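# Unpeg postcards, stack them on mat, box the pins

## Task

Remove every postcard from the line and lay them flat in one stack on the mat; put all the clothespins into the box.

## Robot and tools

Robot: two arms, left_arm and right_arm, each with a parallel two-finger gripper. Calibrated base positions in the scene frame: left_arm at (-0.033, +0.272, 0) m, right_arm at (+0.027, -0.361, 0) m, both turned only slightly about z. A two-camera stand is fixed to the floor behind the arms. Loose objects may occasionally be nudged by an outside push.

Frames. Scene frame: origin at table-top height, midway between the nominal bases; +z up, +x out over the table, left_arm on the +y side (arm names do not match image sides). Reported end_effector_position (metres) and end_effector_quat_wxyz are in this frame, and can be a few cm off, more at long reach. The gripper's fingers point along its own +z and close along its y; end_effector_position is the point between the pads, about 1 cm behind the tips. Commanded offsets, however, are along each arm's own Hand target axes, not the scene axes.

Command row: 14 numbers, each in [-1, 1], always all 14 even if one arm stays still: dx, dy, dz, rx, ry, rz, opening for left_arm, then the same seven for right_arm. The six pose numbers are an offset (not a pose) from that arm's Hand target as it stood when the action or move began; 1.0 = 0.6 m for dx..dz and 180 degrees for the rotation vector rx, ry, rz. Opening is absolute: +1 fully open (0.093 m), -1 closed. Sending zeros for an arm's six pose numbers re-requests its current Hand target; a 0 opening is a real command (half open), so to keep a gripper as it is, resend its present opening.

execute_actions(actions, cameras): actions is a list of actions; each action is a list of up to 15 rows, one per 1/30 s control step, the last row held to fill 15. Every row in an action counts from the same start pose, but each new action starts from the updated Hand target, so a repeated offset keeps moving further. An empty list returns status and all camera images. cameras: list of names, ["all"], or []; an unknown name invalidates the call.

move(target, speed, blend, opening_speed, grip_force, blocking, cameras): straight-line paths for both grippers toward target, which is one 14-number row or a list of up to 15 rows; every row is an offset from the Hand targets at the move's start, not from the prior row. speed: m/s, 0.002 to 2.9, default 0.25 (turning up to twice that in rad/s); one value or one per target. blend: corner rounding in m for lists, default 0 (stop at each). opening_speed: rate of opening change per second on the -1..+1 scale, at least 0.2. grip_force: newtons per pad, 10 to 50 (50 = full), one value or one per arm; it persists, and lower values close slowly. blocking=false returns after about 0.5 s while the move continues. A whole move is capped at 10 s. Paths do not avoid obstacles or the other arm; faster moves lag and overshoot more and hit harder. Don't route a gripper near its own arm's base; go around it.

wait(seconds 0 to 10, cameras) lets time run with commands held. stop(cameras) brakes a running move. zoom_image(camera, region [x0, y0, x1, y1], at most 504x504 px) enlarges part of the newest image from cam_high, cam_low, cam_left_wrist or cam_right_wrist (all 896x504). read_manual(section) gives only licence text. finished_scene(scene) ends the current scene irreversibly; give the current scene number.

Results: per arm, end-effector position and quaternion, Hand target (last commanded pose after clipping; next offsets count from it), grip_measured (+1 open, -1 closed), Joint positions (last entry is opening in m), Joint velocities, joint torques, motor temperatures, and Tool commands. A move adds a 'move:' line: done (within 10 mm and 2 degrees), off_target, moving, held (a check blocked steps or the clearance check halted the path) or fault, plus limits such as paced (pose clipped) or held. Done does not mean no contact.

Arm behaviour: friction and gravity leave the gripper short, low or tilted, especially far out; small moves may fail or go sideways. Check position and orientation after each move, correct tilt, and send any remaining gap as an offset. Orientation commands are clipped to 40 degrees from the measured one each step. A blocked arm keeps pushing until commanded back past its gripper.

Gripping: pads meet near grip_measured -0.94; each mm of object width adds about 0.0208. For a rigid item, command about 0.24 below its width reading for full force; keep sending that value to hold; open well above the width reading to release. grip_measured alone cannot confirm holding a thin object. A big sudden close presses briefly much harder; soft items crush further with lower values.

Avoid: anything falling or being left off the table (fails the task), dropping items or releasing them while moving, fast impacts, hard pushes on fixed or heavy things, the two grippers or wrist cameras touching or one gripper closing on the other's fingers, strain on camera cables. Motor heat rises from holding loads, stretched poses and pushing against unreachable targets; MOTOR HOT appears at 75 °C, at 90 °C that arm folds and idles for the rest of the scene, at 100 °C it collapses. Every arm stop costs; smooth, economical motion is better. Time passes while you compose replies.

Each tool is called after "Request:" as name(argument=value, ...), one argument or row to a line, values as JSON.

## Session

Request:
execute_actions(
  actions=[],
)

Scene clock: 0.00 s.
left_arm: end_effector_position=(+0.3406, +0.2944, +0.0595) grip_measured=+1.000 end_effector_quat_wxyz=(+0.520, -0.021, +0.854, +0.023) | right_arm: end_effector_position=(+0.4054, -0.4167, +0.0851) grip_measured=+1.000 end_effector_quat_wxyz=(+0.573, +0.129, +0.804, -0.094)
Joint positions: left_arm=[0.022 1.55 0.35 0.724 -0.014 0.014 0.093] | right_arm=[-0.057 1.577 0.335 0.896 0.282 0.096 0.093]
Joint velocities: within noise
Joint torques (N m): no reading
Motor temperatures (°C): left_arm=[31 35 39 34 28 29 30] | right_arm=[31 38 32 33 31 29 30]
Heat: left arm: 39 °C; right arm: 38 °C.
Hand target: left_arm +0.3432, +0.2945, +0.0641; +0.525, -0.020, +0.850, +0.024 | right_arm +0.4077, -0.4167, +0.0901; +0.579, +0.129, +0.800, -0.093
Tool commands: left_gripper/opening=+1.0 right_gripper/opening=+1.0

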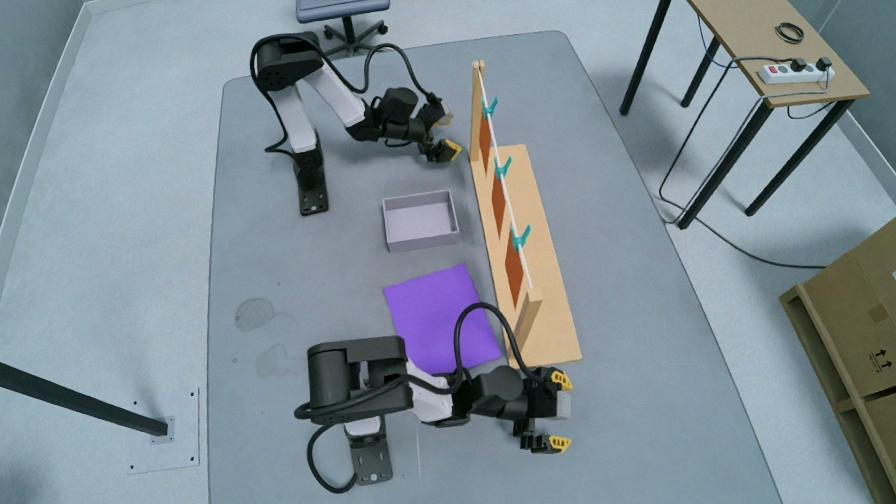

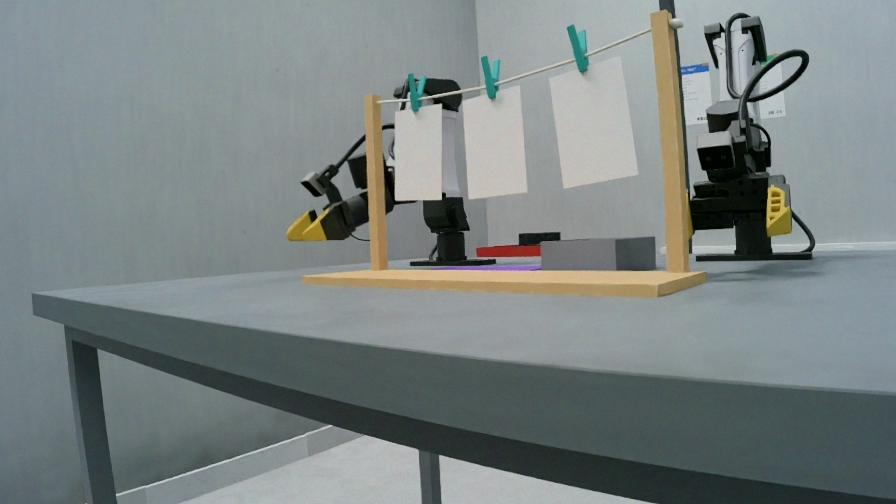

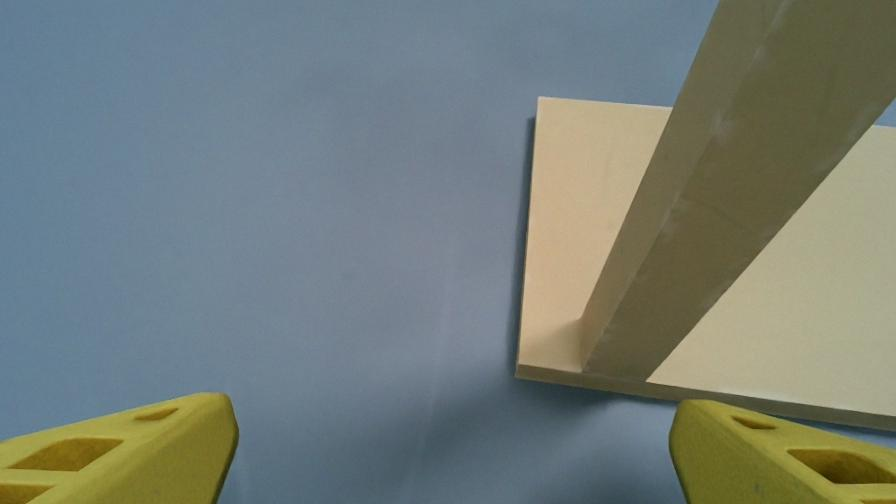

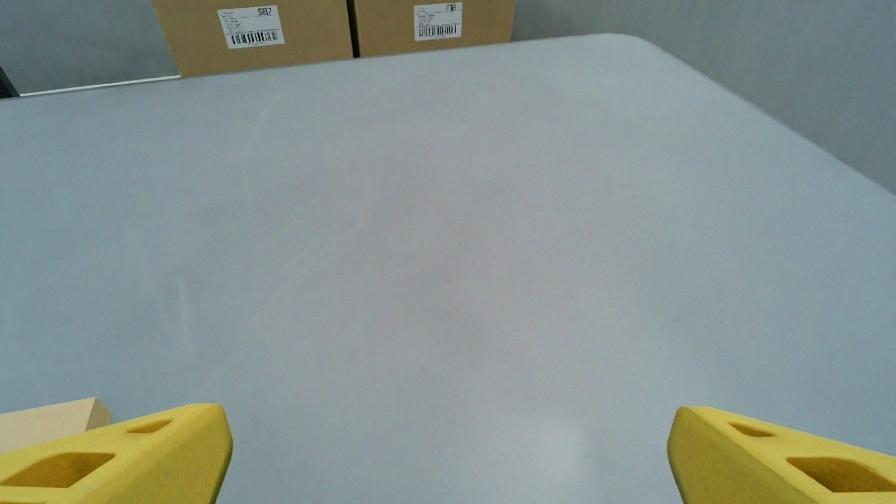

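Request:
zoom_image(
  camera="cam_high",
  region=[370, 40, 590, 380],
)

Request:
zoom_image(
  camera="cam_low",
  region=[360, 0, 700, 290],
)

Scaled by 1.482.

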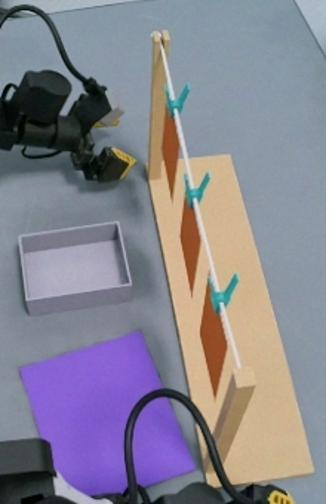

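Scaled by 1.482.

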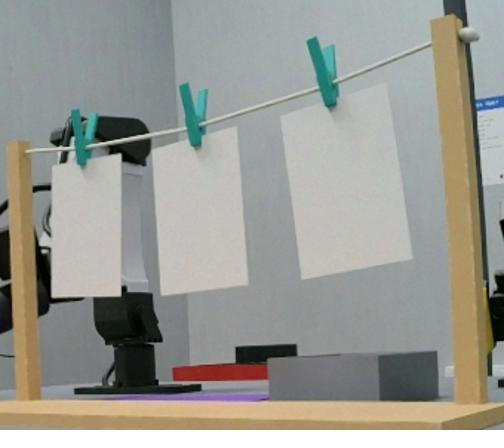

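Request:
move(
  target=[
    [-0.074,0.006,-0.21,0,0,0,0.2, 0,0,0,0,0,0,1],
    [-0.13,-0.376,-0.2635,0.411,-0.178,0.054,0.2, 0,0,0,0,0,0,1],
  ],
  speed=0.25,
  blend=[0.03,0],
  cameras=["all"],
)

Scene clock: 42.97 s.
left_arm: end_effector_position=(+0.2510, +0.0627, +0.1781) grip_measured=+0.202 end_effector_quat_wxyz=(+0.587, +0.355, +0.579, -0.440) | right_arm: end_effector_position=(+0.4054, -0.4167, +0.0851) grip_measured=+1.000 end_effector_quat_wxyz=(+0.573, +0.129, +0.804, -0.094)
Joint positions: left_arm=[-0.267 1.63 0.314 1.451 0.955 -0.203 0.055] | right_arm=[-0.057 1.577 0.335 0.896 0.282 0.096 0.093]
Joint torques (N m): left_arm=[-0.25 -3.92 6.9 3.14 0.17 -0.17] | right_arm=[-0.31 -4.86 4.78 2.76 -0.03 0.02]
Motor temperatures (°C): left_arm=[31 37 42 42 28 29 30] | right_arm=[31 40 34 42 31 29 30]
Heat: left arm: 42 °C; right arm: 42 °C.
Hand target: left_arm +0.2504, +0.0604, +0.2004; +0.627, +0.368, +0.526, -0.440 | right_arm +0.4077, -0.4167, +0.0901; +0.579, +0.129, +0.800, -0.093
Off the commanded pose: left_arm 0.022 m, 8 deg | right_arm 0.005 m, 1 deg.
joint sent to its limit (left arm) — joint 4 (wrist pitch), upper limit. The joint targets still meet the commanded pose.
move: off_target (left_arm)

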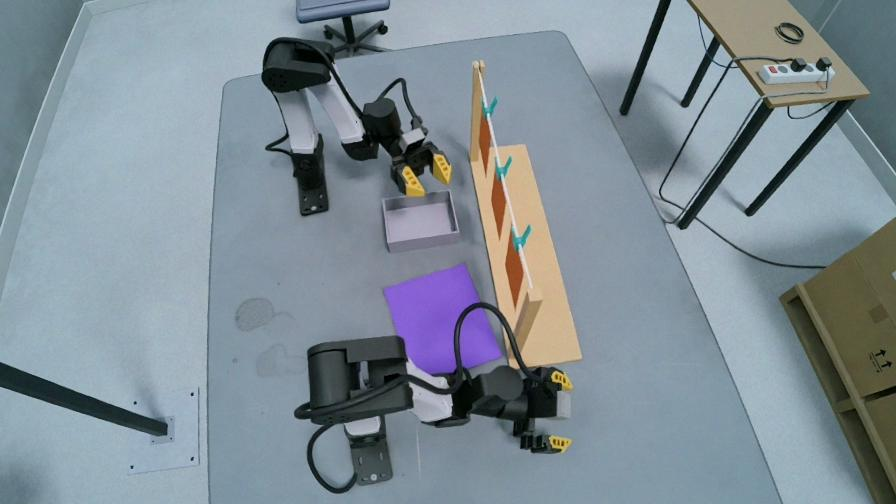

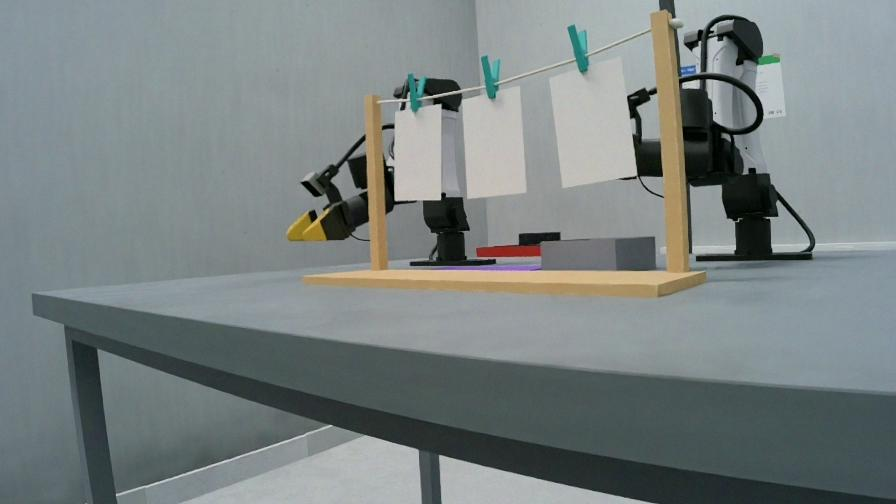

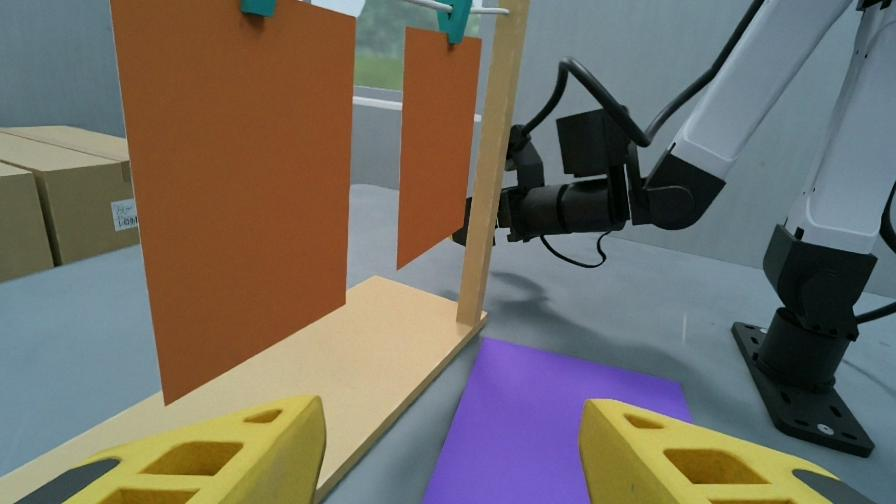

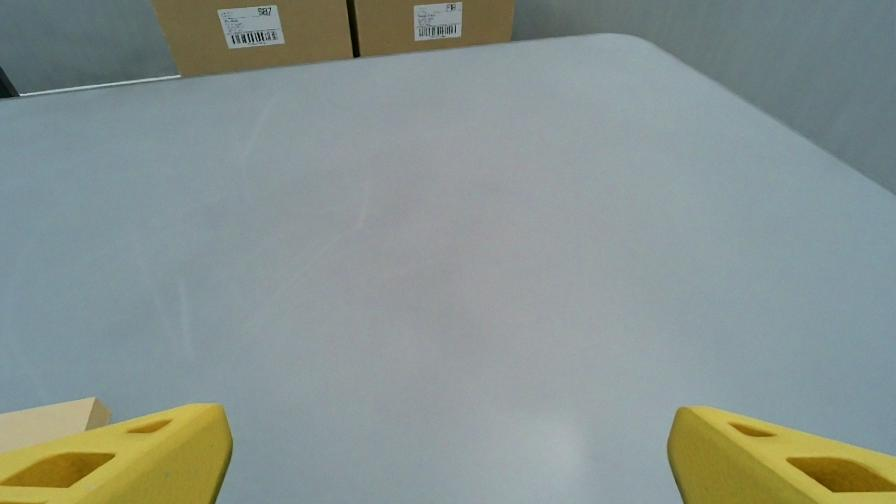

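Request:
move(
  target=[0.0795,0.0693,0.1817,0,0,0,-0.3, 0,0,0,0,0,0,1],
  speed=0.15,
  cameras=["cam_left_wrist","cam_low"],
)

Scene clock: 88.97 s.
left_arm: end_effector_position=(+0.3259, -0.0328, +0.1539) grip_measured=-0.298 end_effector_quat_wxyz=(+0.588, +0.360, +0.566, -0.453) | right_arm: end_effector_position=(+0.4054, -0.4167, +0.0851) grip_measured=+1.000 end_effector_quat_wxyz=(+0.573, +0.129, +0.804, -0.094)
Joint positions: left_arm=[-0.486 2.049 0.739 1.45 0.763 -0.187 0.031] | right_arm=[-0.057 1.577 0.335 0.896 0.282 0.096 0.093]
Joint torques (N m): left_arm=[0.36 -7.02 7.15 2.93 -0.09 0.3] | right_arm=[-0.31 -4.86 4.78 2.76 -0.03 0.02]
Motor temperatures (°C): left_arm=[31 37 43 60 28 29 30] | right_arm=[31 40 34 44 31 29 30]
Heat: left arm: 60 °C; right arm: 44 °C.
Hand target: left_arm +0.3290, -0.0341, +0.1725; +0.628, +0.368, +0.526, -0.440 | right_arm +0.4077, -0.4167, +0.0901; +0.579, +0.129, +0.800, -0.093
Off the commanded pose: left_arm 0.019 m, 7 deg | right_arm 0.006 m, 1 deg.
move: off_target (left_arm)
Images, in order (width x height): cam_low 896x504, cam_left_wrist 896x504.

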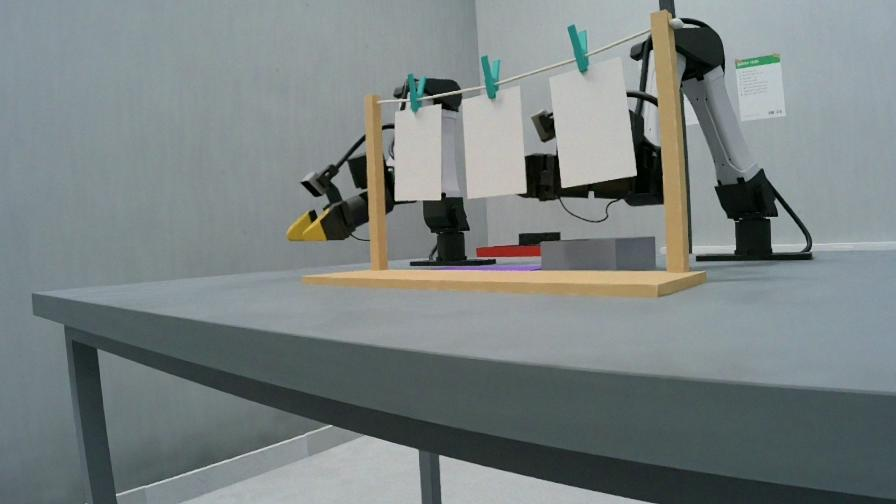

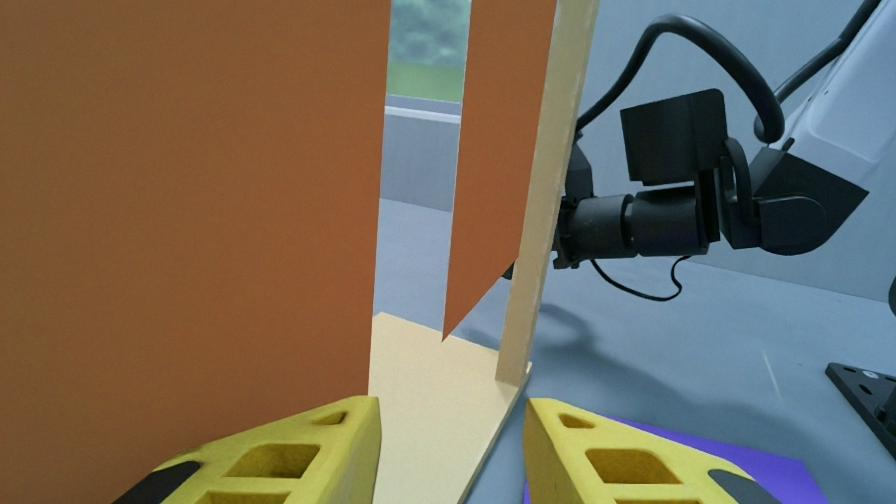

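Request:
move(
  target=[0.0328,0.0013,0.1142,0,0.036,0,-0.42, 0,0,0,0,0,0,1],
  speed=0.07,
  cameras=["cam_left_wrist","cam_low"],
)

Scene clock: 117.93 s.
left_arm: end_effector_position=(+0.3487, -0.0972, +0.1633) grip_measured=-0.418 end_effector_quat_wxyz=(+0.587, +0.389, +0.566, -0.428) | right_arm: end_effector_position=(+0.4054, -0.4167, +0.0851) grip_measured=+1.000 end_effector_quat_wxyz=(+0.573, +0.129, +0.804, -0.094)
Joint positions: left_arm=[-0.605 2.096 0.983 1.185 0.657 -0.071 0.025] | right_arm=[-0.057 1.577 0.335 0.896 0.282 0.096 0.093]
Joint torques (N m): left_arm=[0.17 -8.08 8.42 2.12 0.01 0.23] | right_arm=[-0.31 -4.88 4.78 2.76 -0.03 0.02]
Motor temperatures (°C): left_arm=[31 40 45 63 28 29 30] | right_arm=[31 40 34 45 31 29 30]
Heat: left arm: 63 °C; right arm: 45 °C.
Hand target: left_arm +0.3538, -0.1006, +0.1652; +0.597, +0.393, +0.561, -0.419 | right_arm +0.4077, -0.4167, +0.0901; +0.579, +0.129, +0.800, -0.093
Off the commanded pose: left_arm 0.006 m, 2 deg | right_arm 0.006 m, 1 deg.
move: done
Images, in order (width x height): cam_low 896x504, cam_left_wrist 896x504.

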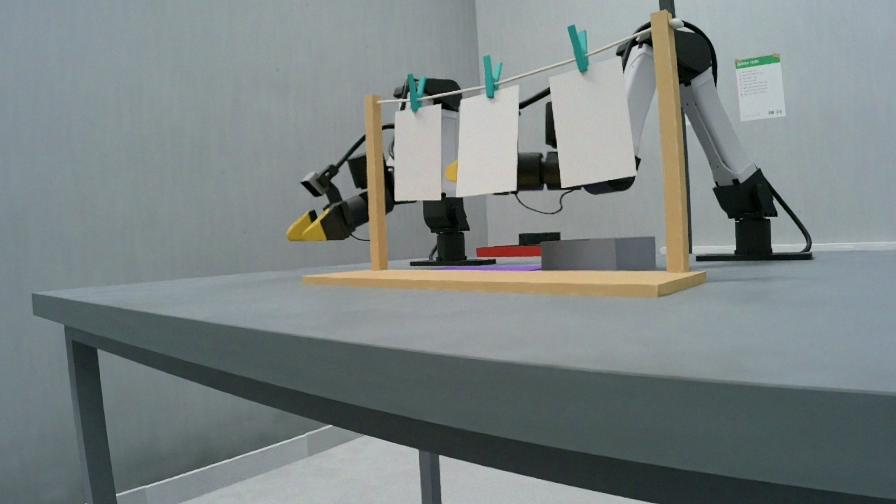

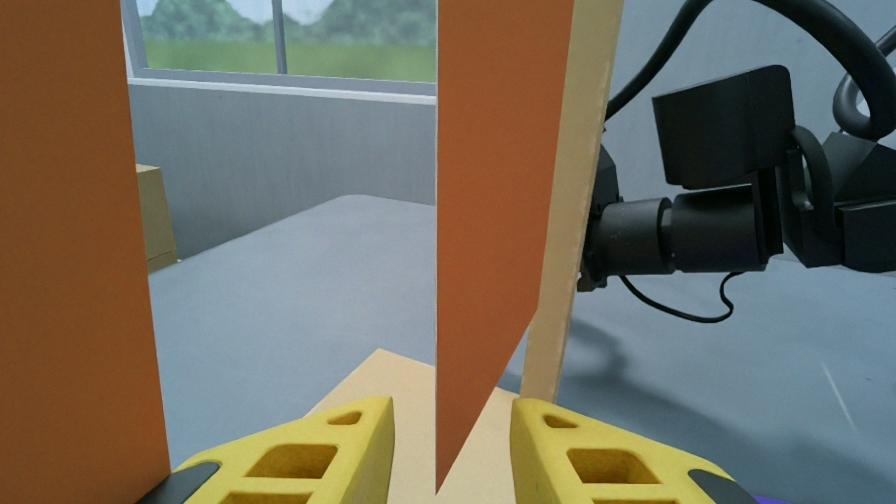

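Request:
move(
  target=[0,0.005,0.024,0,0,0,-0.42, 0,0,0,0,0,0,1],
  speed=0.05,
  cameras=["cam_left_wrist"],
)

Request:
move(
  target=[0,0,0,0,0,0,-1, 0,0,0,0,0,0,1],
  speed=0.05,
  grip_force=[30, 50],
  cameras=["cam_left_wrist","cam_low"],
)

Scene clock: 138.27 s.
left_arm: end_effector_position=(+0.3574, -0.1087, +0.1643) grip_measured=-0.418 end_effector_quat_wxyz=(+0.588, +0.388, +0.566, -0.427) | right_arm: end_effector_position=(+0.4054, -0.4167, +0.0851) grip_measured=+1.000 end_effector_quat_wxyz=(+0.573, +0.129, +0.804, -0.094)
Joint positions: left_arm=[-0.618 2.128 1.047 1.152 0.642 -0.07 0.025] | right_arm=[-0.057 1.577 0.335 0.896 0.282 0.096 0.093]
Joint torques (N m): left_arm=[-0.01 -8.29 8.58 2.11 -0.01 0.25] | right_arm=[-0.31 -4.86 4.78 2.76 -0.03 0.02]
Motor temperatures (°C): left_arm=[31 41 45 58 28 29 30] | right_arm=[31 40 34 46 31 29 30]
Heat: left arm: 58 °C; right arm: 46 °C.
Hand target: left_arm +0.3617, -0.1130, +0.1660; +0.597, +0.392, +0.561, -0.419 | right_arm +0.4077, -0.4167, +0.0901; +0.579, +0.129, +0.800, -0.093
Off the commanded pose: left_arm 0.006 m, 2 deg | right_arm 0.006 m, 1 deg.
move: done
Images, in order (width x height): cam_left_wrist 896x504.

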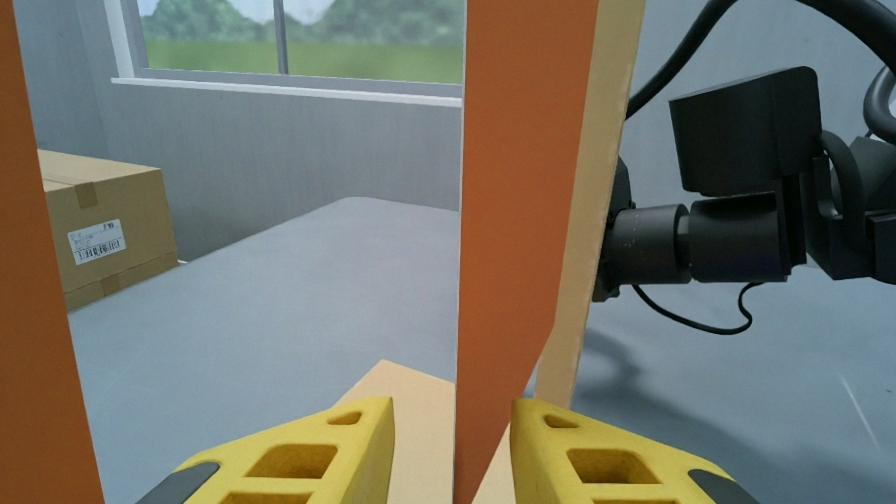

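Scene clock: 140.03 s.
left_arm: end_effector_position=(+0.3573, -0.1088, +0.1642) grip_measured=-0.979 end_effector_quat_wxyz=(+0.588, +0.389, +0.567, -0.427) | right_arm: end_effector_position=(+0.4054, -0.4167, +0.0851) grip_measured=+1.000 end_effector_quat_wxyz=(+0.573, +0.129, +0.804, -0.094)
Joint positions: left_arm=[-0.619 2.128 1.047 1.151 0.642 -0.069 0] | right_arm=[-0.057 1.577 0.335 0.896 0.282 0.096 0.093]
Joint torques (N m): left_arm=[-0.18 -8.38 8.81 2.09 -0.05 0.21] | right_arm=[-0.31 -4.86 4.77 2.76 -0.03 0.02]
Motor temperatures (°C): left_arm=[31 41 45 57 28 29 30] | right_arm=[31 40 34 46 31 29 30]
Heat: left arm: 57 °C; right arm: 46 °C.
Hand target: left_arm +0.3616, -0.1131, +0.1660; +0.597, +0.393, +0.561, -0.419 | right_arm +0.4077, -0.4167, +0.0901; +0.579, +0.129, +0.800, -0.093
Off the commanded pose: left_arm 0.006 m, 2 deg | right_arm 0.006 m, 1 deg.
grip_force (N): 30, 50
move: done
Images, in order (width x height): cam_low 896x504, cam_left_wrist 896x504.

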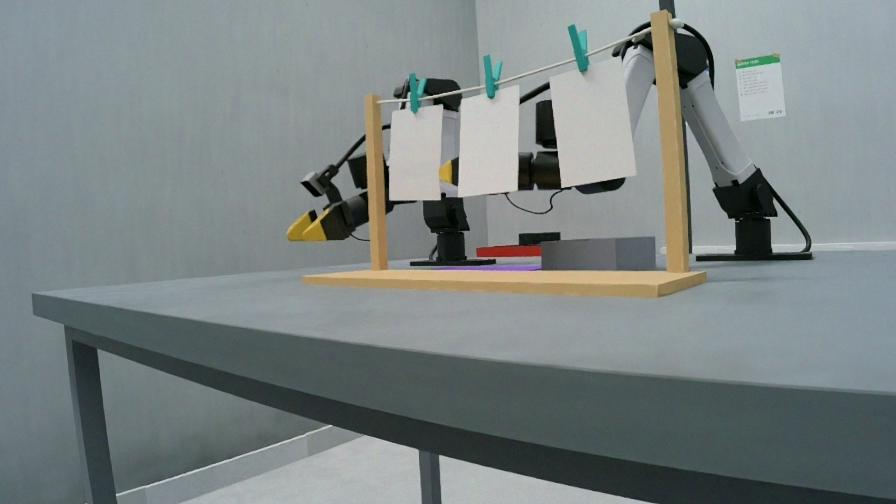

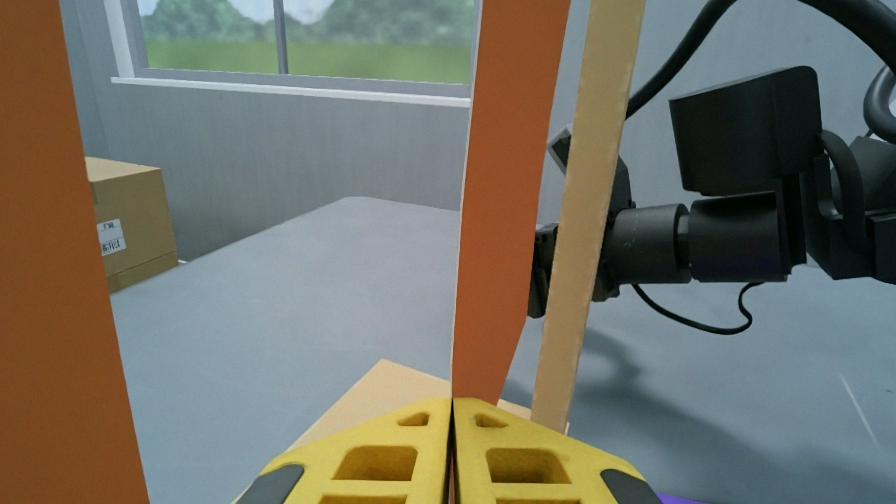

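Request:
move(
  target=[
    [0,0,0,0,0,0,-1, -0.365,0.034,-0.331,-0.256,0.008,-0.094,0.3],
    [0,0,0,0,0,0,-1, -0.3787,0.283,-0.352,-0.5129,0.0158,-0.1879,0.3],
  ],
  speed=0.22,
  blend=[0.03,0],
  cameras=["all"],
)

Scene clock: 184.30 s.
left_arm: end_effector_position=(+0.3573, -0.1088, +0.1642) grip_measured=-0.979 end_effector_quat_wxyz=(+0.588, +0.389, +0.567, -0.427) | right_arm: end_effector_position=(+0.3375, -0.2183, +0.3649) grip_measured=+0.301 end_effector_quat_wxyz=(+0.419, -0.525, +0.650, +0.355)
Joint positions: left_arm=[-0.619 2.128 1.047 1.151 0.642 -0.069 0] | right_arm=[-0.066 1.635 1.91 -1.501 -1.137 -1.171 0.06]
Joint torques (N m): left_arm=[-0.05 -8.4 8.69 2.13 0.02 0.2] | right_arm=[0.16 -4.56 6.91 1.1 -1.02 -0.21]
Motor temperatures (°C): left_arm=[31 46 49 53 28 29 31] | right_arm=[31 40 35 46 31 29 30]
Heat: left arm: 53 °C; right arm: 46 °C.
Hand target: left_arm +0.3616, -0.1131, +0.1660; +0.597, +0.393, +0.561, -0.419 | right_arm +0.3381, -0.2151, +0.3721; +0.429, -0.533, +0.635, +0.359
Off the commanded pose: left_arm 0.006 m, 2 deg | right_arm 0.008 m, 2 deg.
grip_force (N): 30, 50
move: done

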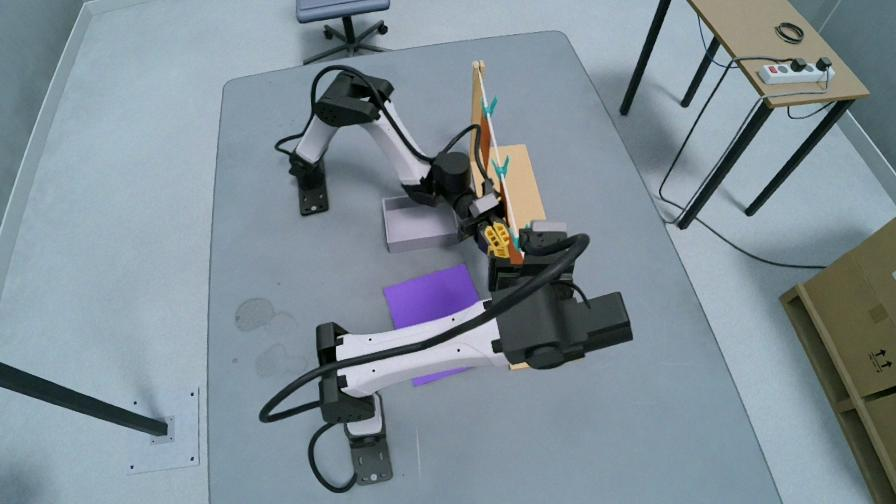

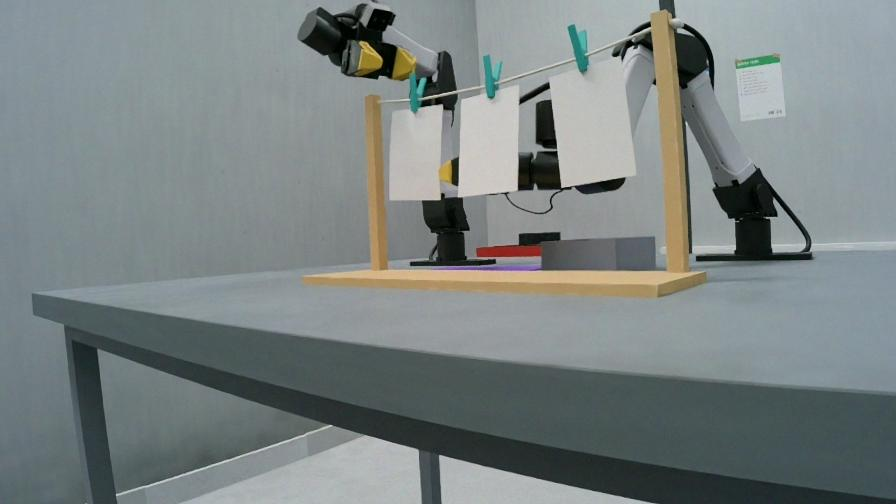

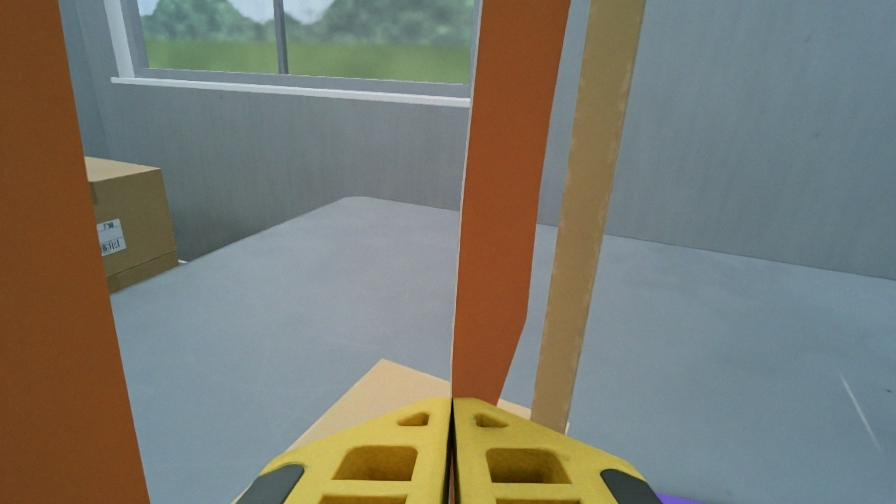

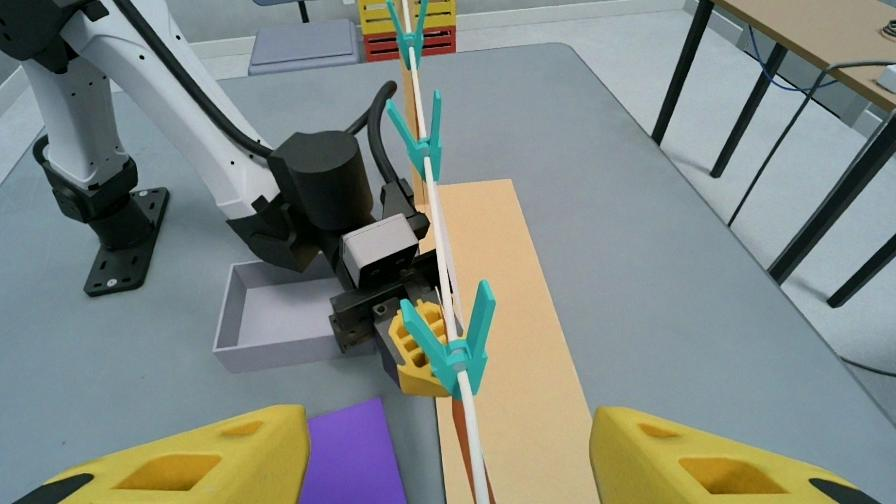

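Request:
move(
  target=[0,0,0,0,0,0,-1, 0.01,0,0.07,0,0,0,0.3],
  speed=0.08,
  cameras=["cam_right_wrist","cam_low"],
)

Request:
zoom_image(
  camera="cam_low",
  region=[340, 20, 500, 140],
)

Scene clock: 214.73 s.
left_arm: end_effector_position=(+0.3573, -0.1088, +0.1642) grip_measured=-0.979 end_effector_quat_wxyz=(+0.588, +0.389, +0.567, -0.427) | right_arm: end_effector_position=(+0.3482, -0.1799, +0.3460) grip_measured=+0.301 end_effector_quat_wxyz=(+0.418, -0.526, +0.643, +0.368)
Joint positions: left_arm=[-0.619 2.128 1.047 1.151 0.642 -0.069 0] | right_arm=[0.059 1.586 1.734 -1.163 -1.108 -0.928 0.06]
Joint torques (N m): left_arm=[-0.01 -8.49 8.91 2.16 -0.01 0.21] | right_arm=[0.14 -7.41 4.51 1.76 -0.62 -0.04]
Motor temperatures (°C): left_arm=[31 47 50 52 28 29 31] | right_arm=[31 40 36 41 31 29 30]
Heat: left arm: 52 °C; right arm: 41 °C.
Hand target: left_arm +0.3616, -0.1131, +0.1660; +0.597, +0.393, +0.561, -0.419 | right_arm +0.3444, -0.1789, +0.3508; +0.429, -0.533, +0.635, +0.359
Off the commanded pose: left_arm 0.006 m, 2 deg | right_arm 0.006 m, 2 deg.
grip_force (N): 30, 50
move: done
Images, in order (width x height): cam_low 896x504, cam_right_wrist 896x504.

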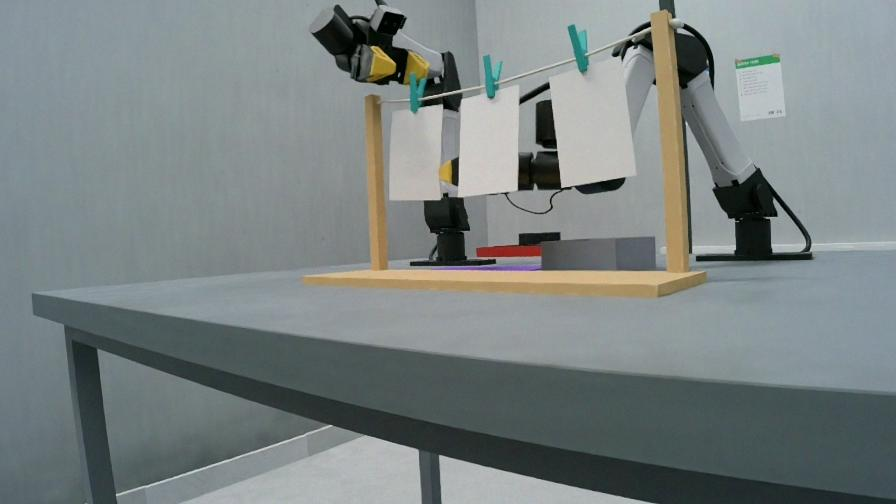

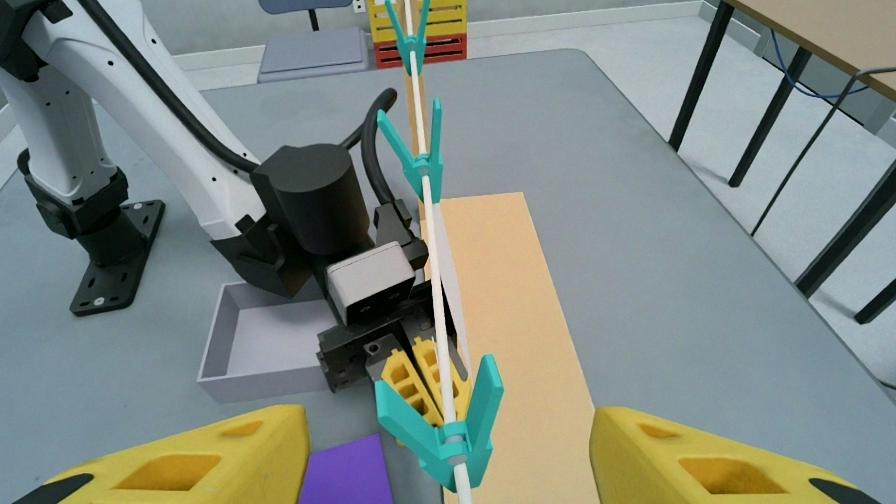

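Scaled by 3.150.

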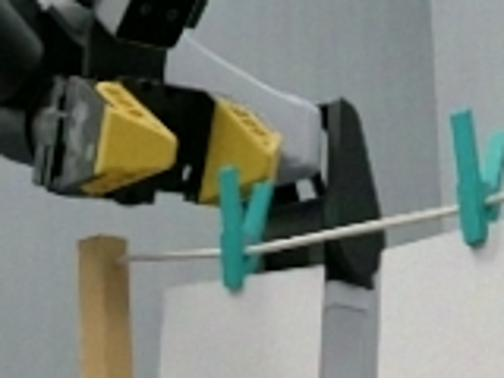

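Request:
move(
  target=[0,0,0,0,0,0,-1, 0.006,0,0.036,0,0,0,0.3],
  speed=0.06,
  cameras=["cam_right_wrist","cam_low"],
)

Request:
zoom_image(
  camera="cam_low",
  region=[340, 20, 500, 140],
)

Scene clock: 224.30 s.
left_arm: end_effector_position=(+0.3573, -0.1088, +0.1642) grip_measured=-0.979 end_effector_quat_wxyz=(+0.588, +0.389, +0.567, -0.427) | right_arm: end_effector_position=(+0.3513, -0.1615, +0.3343) grip_measured=+0.301 end_effector_quat_wxyz=(+0.418, -0.526, +0.643, +0.367)
Joint positions: left_arm=[-0.619 2.128 1.047 1.151 0.642 -0.069 0] | right_arm=[0.119 1.564 1.646 -1.005 -1.072 -0.824 0.06]
Joint torques (N m): left_arm=[-0.27 -8.55 8.84 2.14 -0.04 0.25] | right_arm=[0.2 -7.41 4.72 1.95 -0.57 -0.03]
Heat: left arm: 52 °C; right arm: 41 °C.
Hand target: left_arm +0.3616, -0.1131, +0.1660; +0.597, +0.393, +0.561, -0.419 | right_arm +0.3477, -0.1605, +0.3394; +0.429, -0.533, +0.635, +0.359
Off the commanded pose: left_arm 0.006 m, 2 deg | right_arm 0.006 m, 2 deg.
grip_force (N): 30, 50
move: done
Images, in order (width x height): cam_low 896x504, cam_right_wrist 896x504.

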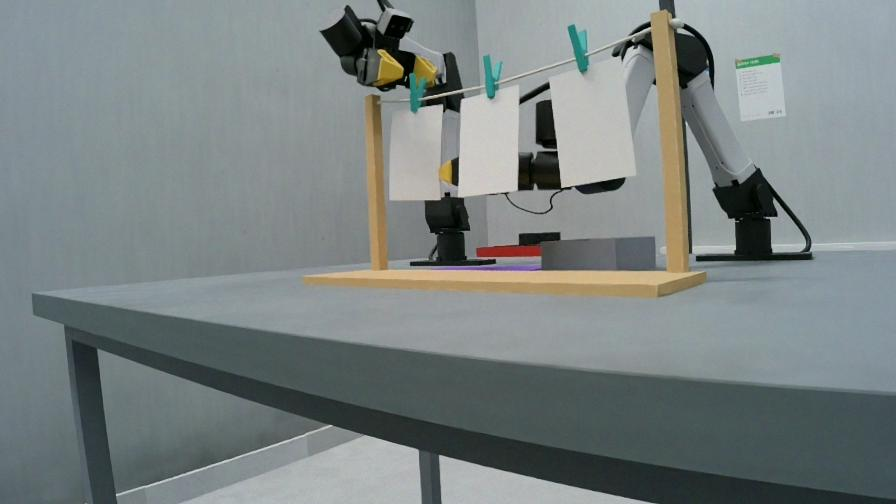

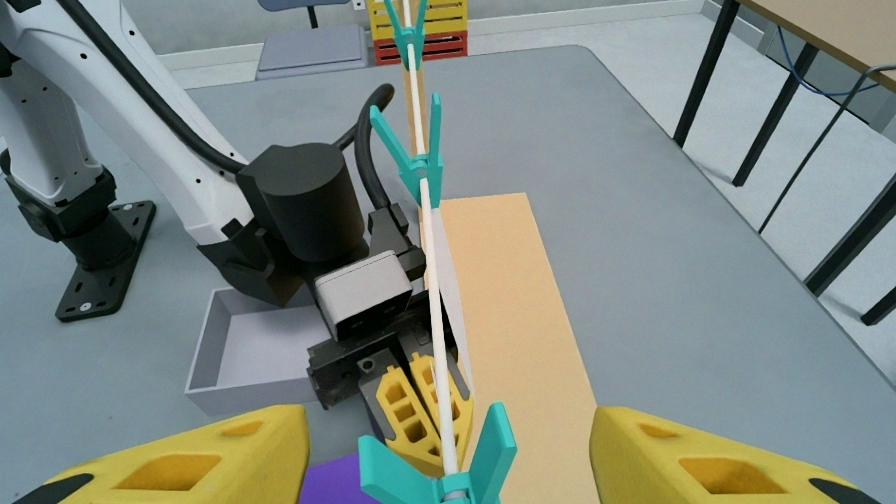

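Scaled by 3.150.

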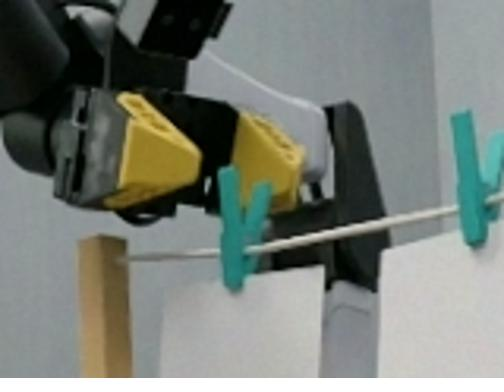

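Request:
move(
  target=[0,0,0,0,0,0,-1, 0.002,0,0.009,0,0,0,-0.2],
  speed=0.04,
  opening_speed=0.6,
  cameras=["cam_right_wrist"],
)

Scene clock: 236.43 s.
left_arm: end_effector_position=(+0.3573, -0.1088, +0.1642) grip_measured=-0.979 end_effector_quat_wxyz=(+0.588, +0.389, +0.567, -0.427) | right_arm: end_effector_position=(+0.3528, -0.1572, +0.3302) grip_measured=-0.199 end_effector_quat_wxyz=(+0.417, -0.525, +0.644, +0.368)
Joint positions: left_arm=[-0.619 2.128 1.047 1.151 0.642 -0.069 0] | right_arm=[0.133 1.563 1.626 -0.968 -1.063 -0.801 0.036]
Joint torques (N m): left_arm=[-0.16 -8.47 8.49 2.13 0.02 0.24] | right_arm=[0.29 -7.65 4.77 1.99 -0.55 -0.02]
Heat: left arm: 52 °C; right arm: 41 °C.
Hand target: left_arm +0.3616, -0.1131, +0.1660; +0.597, +0.393, +0.561, -0.419 | right_arm +0.3485, -0.1560, +0.3363; +0.429, -0.533, +0.635, +0.359
Off the commanded pose: left_arm 0.006 m, 2 deg | right_arm 0.007 m, 2 deg.
grip_force (N): 30, 50
move: done
Images, in order (width x height): cam_right_wrist 896x504.

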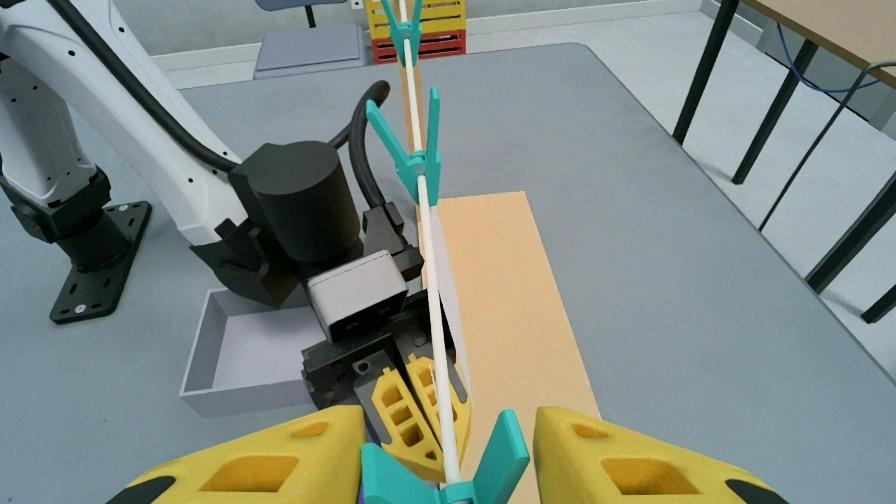

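Request:
move(
  target=[0,0,0,0,0,0,-1, 0,0,0,0,0,0,-1],
  opening_speed=0.4,
  cameras=["cam_right_wrist","cam_low","cam_left_wrist"],
)

Request:
zoom_image(
  camera="cam_low",
  region=[340, 20, 500, 140],
)

Scene clock: 243.93 s.
left_arm: end_effector_position=(+0.3573, -0.1088, +0.1639) grip_measured=-0.979 end_effector_quat_wxyz=(+0.587, +0.389, +0.567, -0.427) | right_arm: end_effector_position=(+0.3530, -0.1571, +0.3304) grip_measured=-0.757 end_effector_quat_wxyz=(+0.417, -0.525, +0.644, +0.367)
Joint positions: left_arm=[-0.619 2.128 1.047 1.15 0.642 -0.069 0] | right_arm=[0.133 1.563 1.626 -0.966 -1.063 -0.8 0.009]
Joint torques (N m): left_arm=[-0.03 -8.29 8.76 2.21 0 0.26] | right_arm=[0.29 -7.65 4.74 1.97 -0.55 -0.02]
Heat: left arm: 52 °C; right arm: 42 °C.
Hand target: left_arm +0.3616, -0.1131, +0.1660; +0.597, +0.393, +0.561, -0.419 | right_arm +0.3486, -0.1560, +0.3363; +0.429, -0.533, +0.635, +0.359
Off the commanded pose: left_arm 0.006 m, 2 deg | right_arm 0.007 m, 2 deg.
grip_force (N): 30, 50
move: done
Images, in order (width x height): cam_low 896x504, cam_left_wrist 896x504, cam_right_wrist 896x504.

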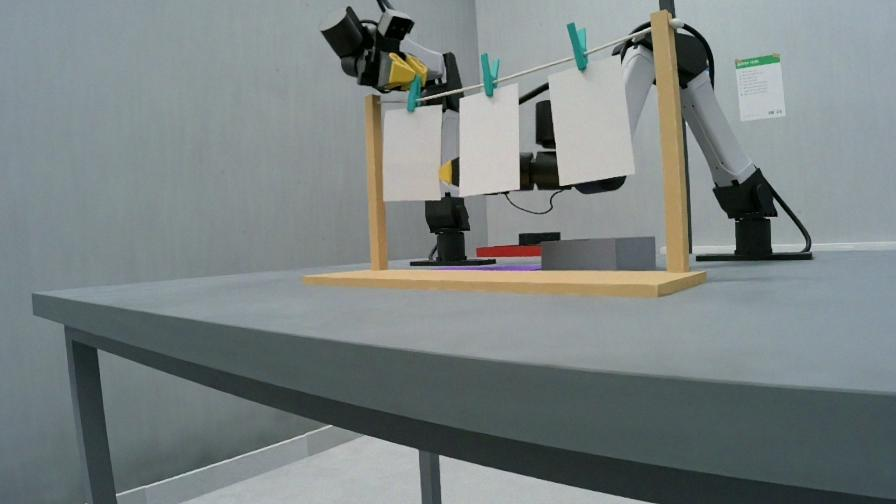

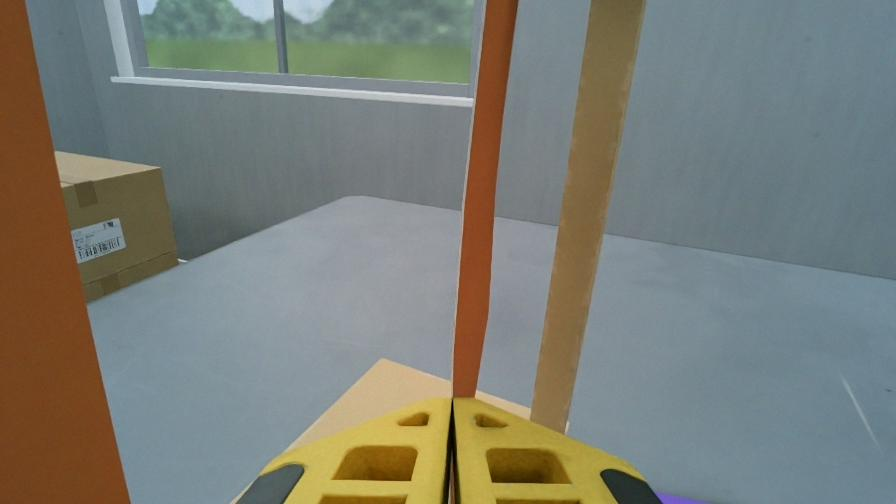

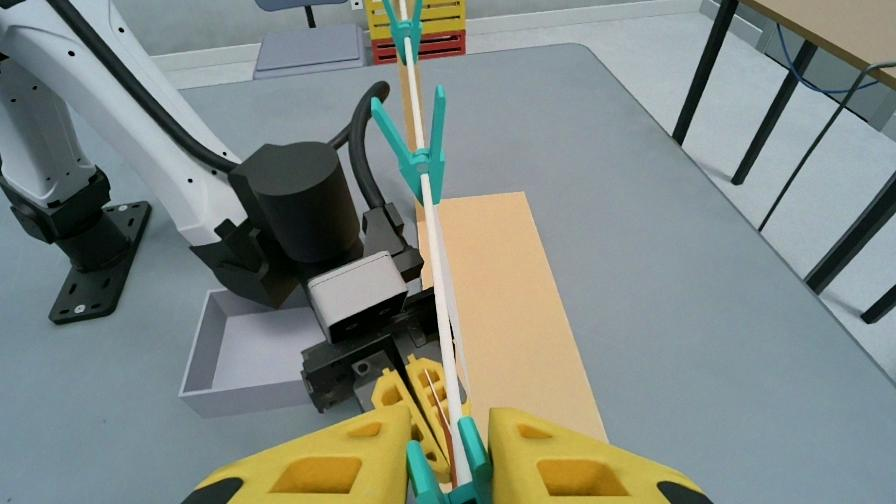

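Scaled by 3.150.

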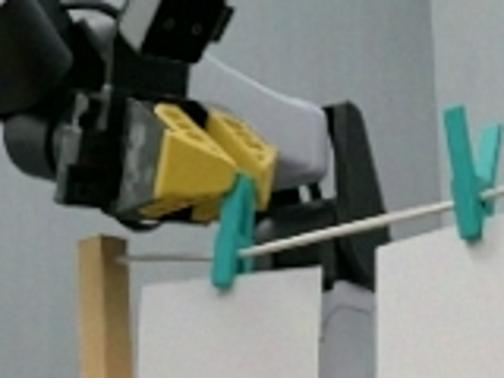

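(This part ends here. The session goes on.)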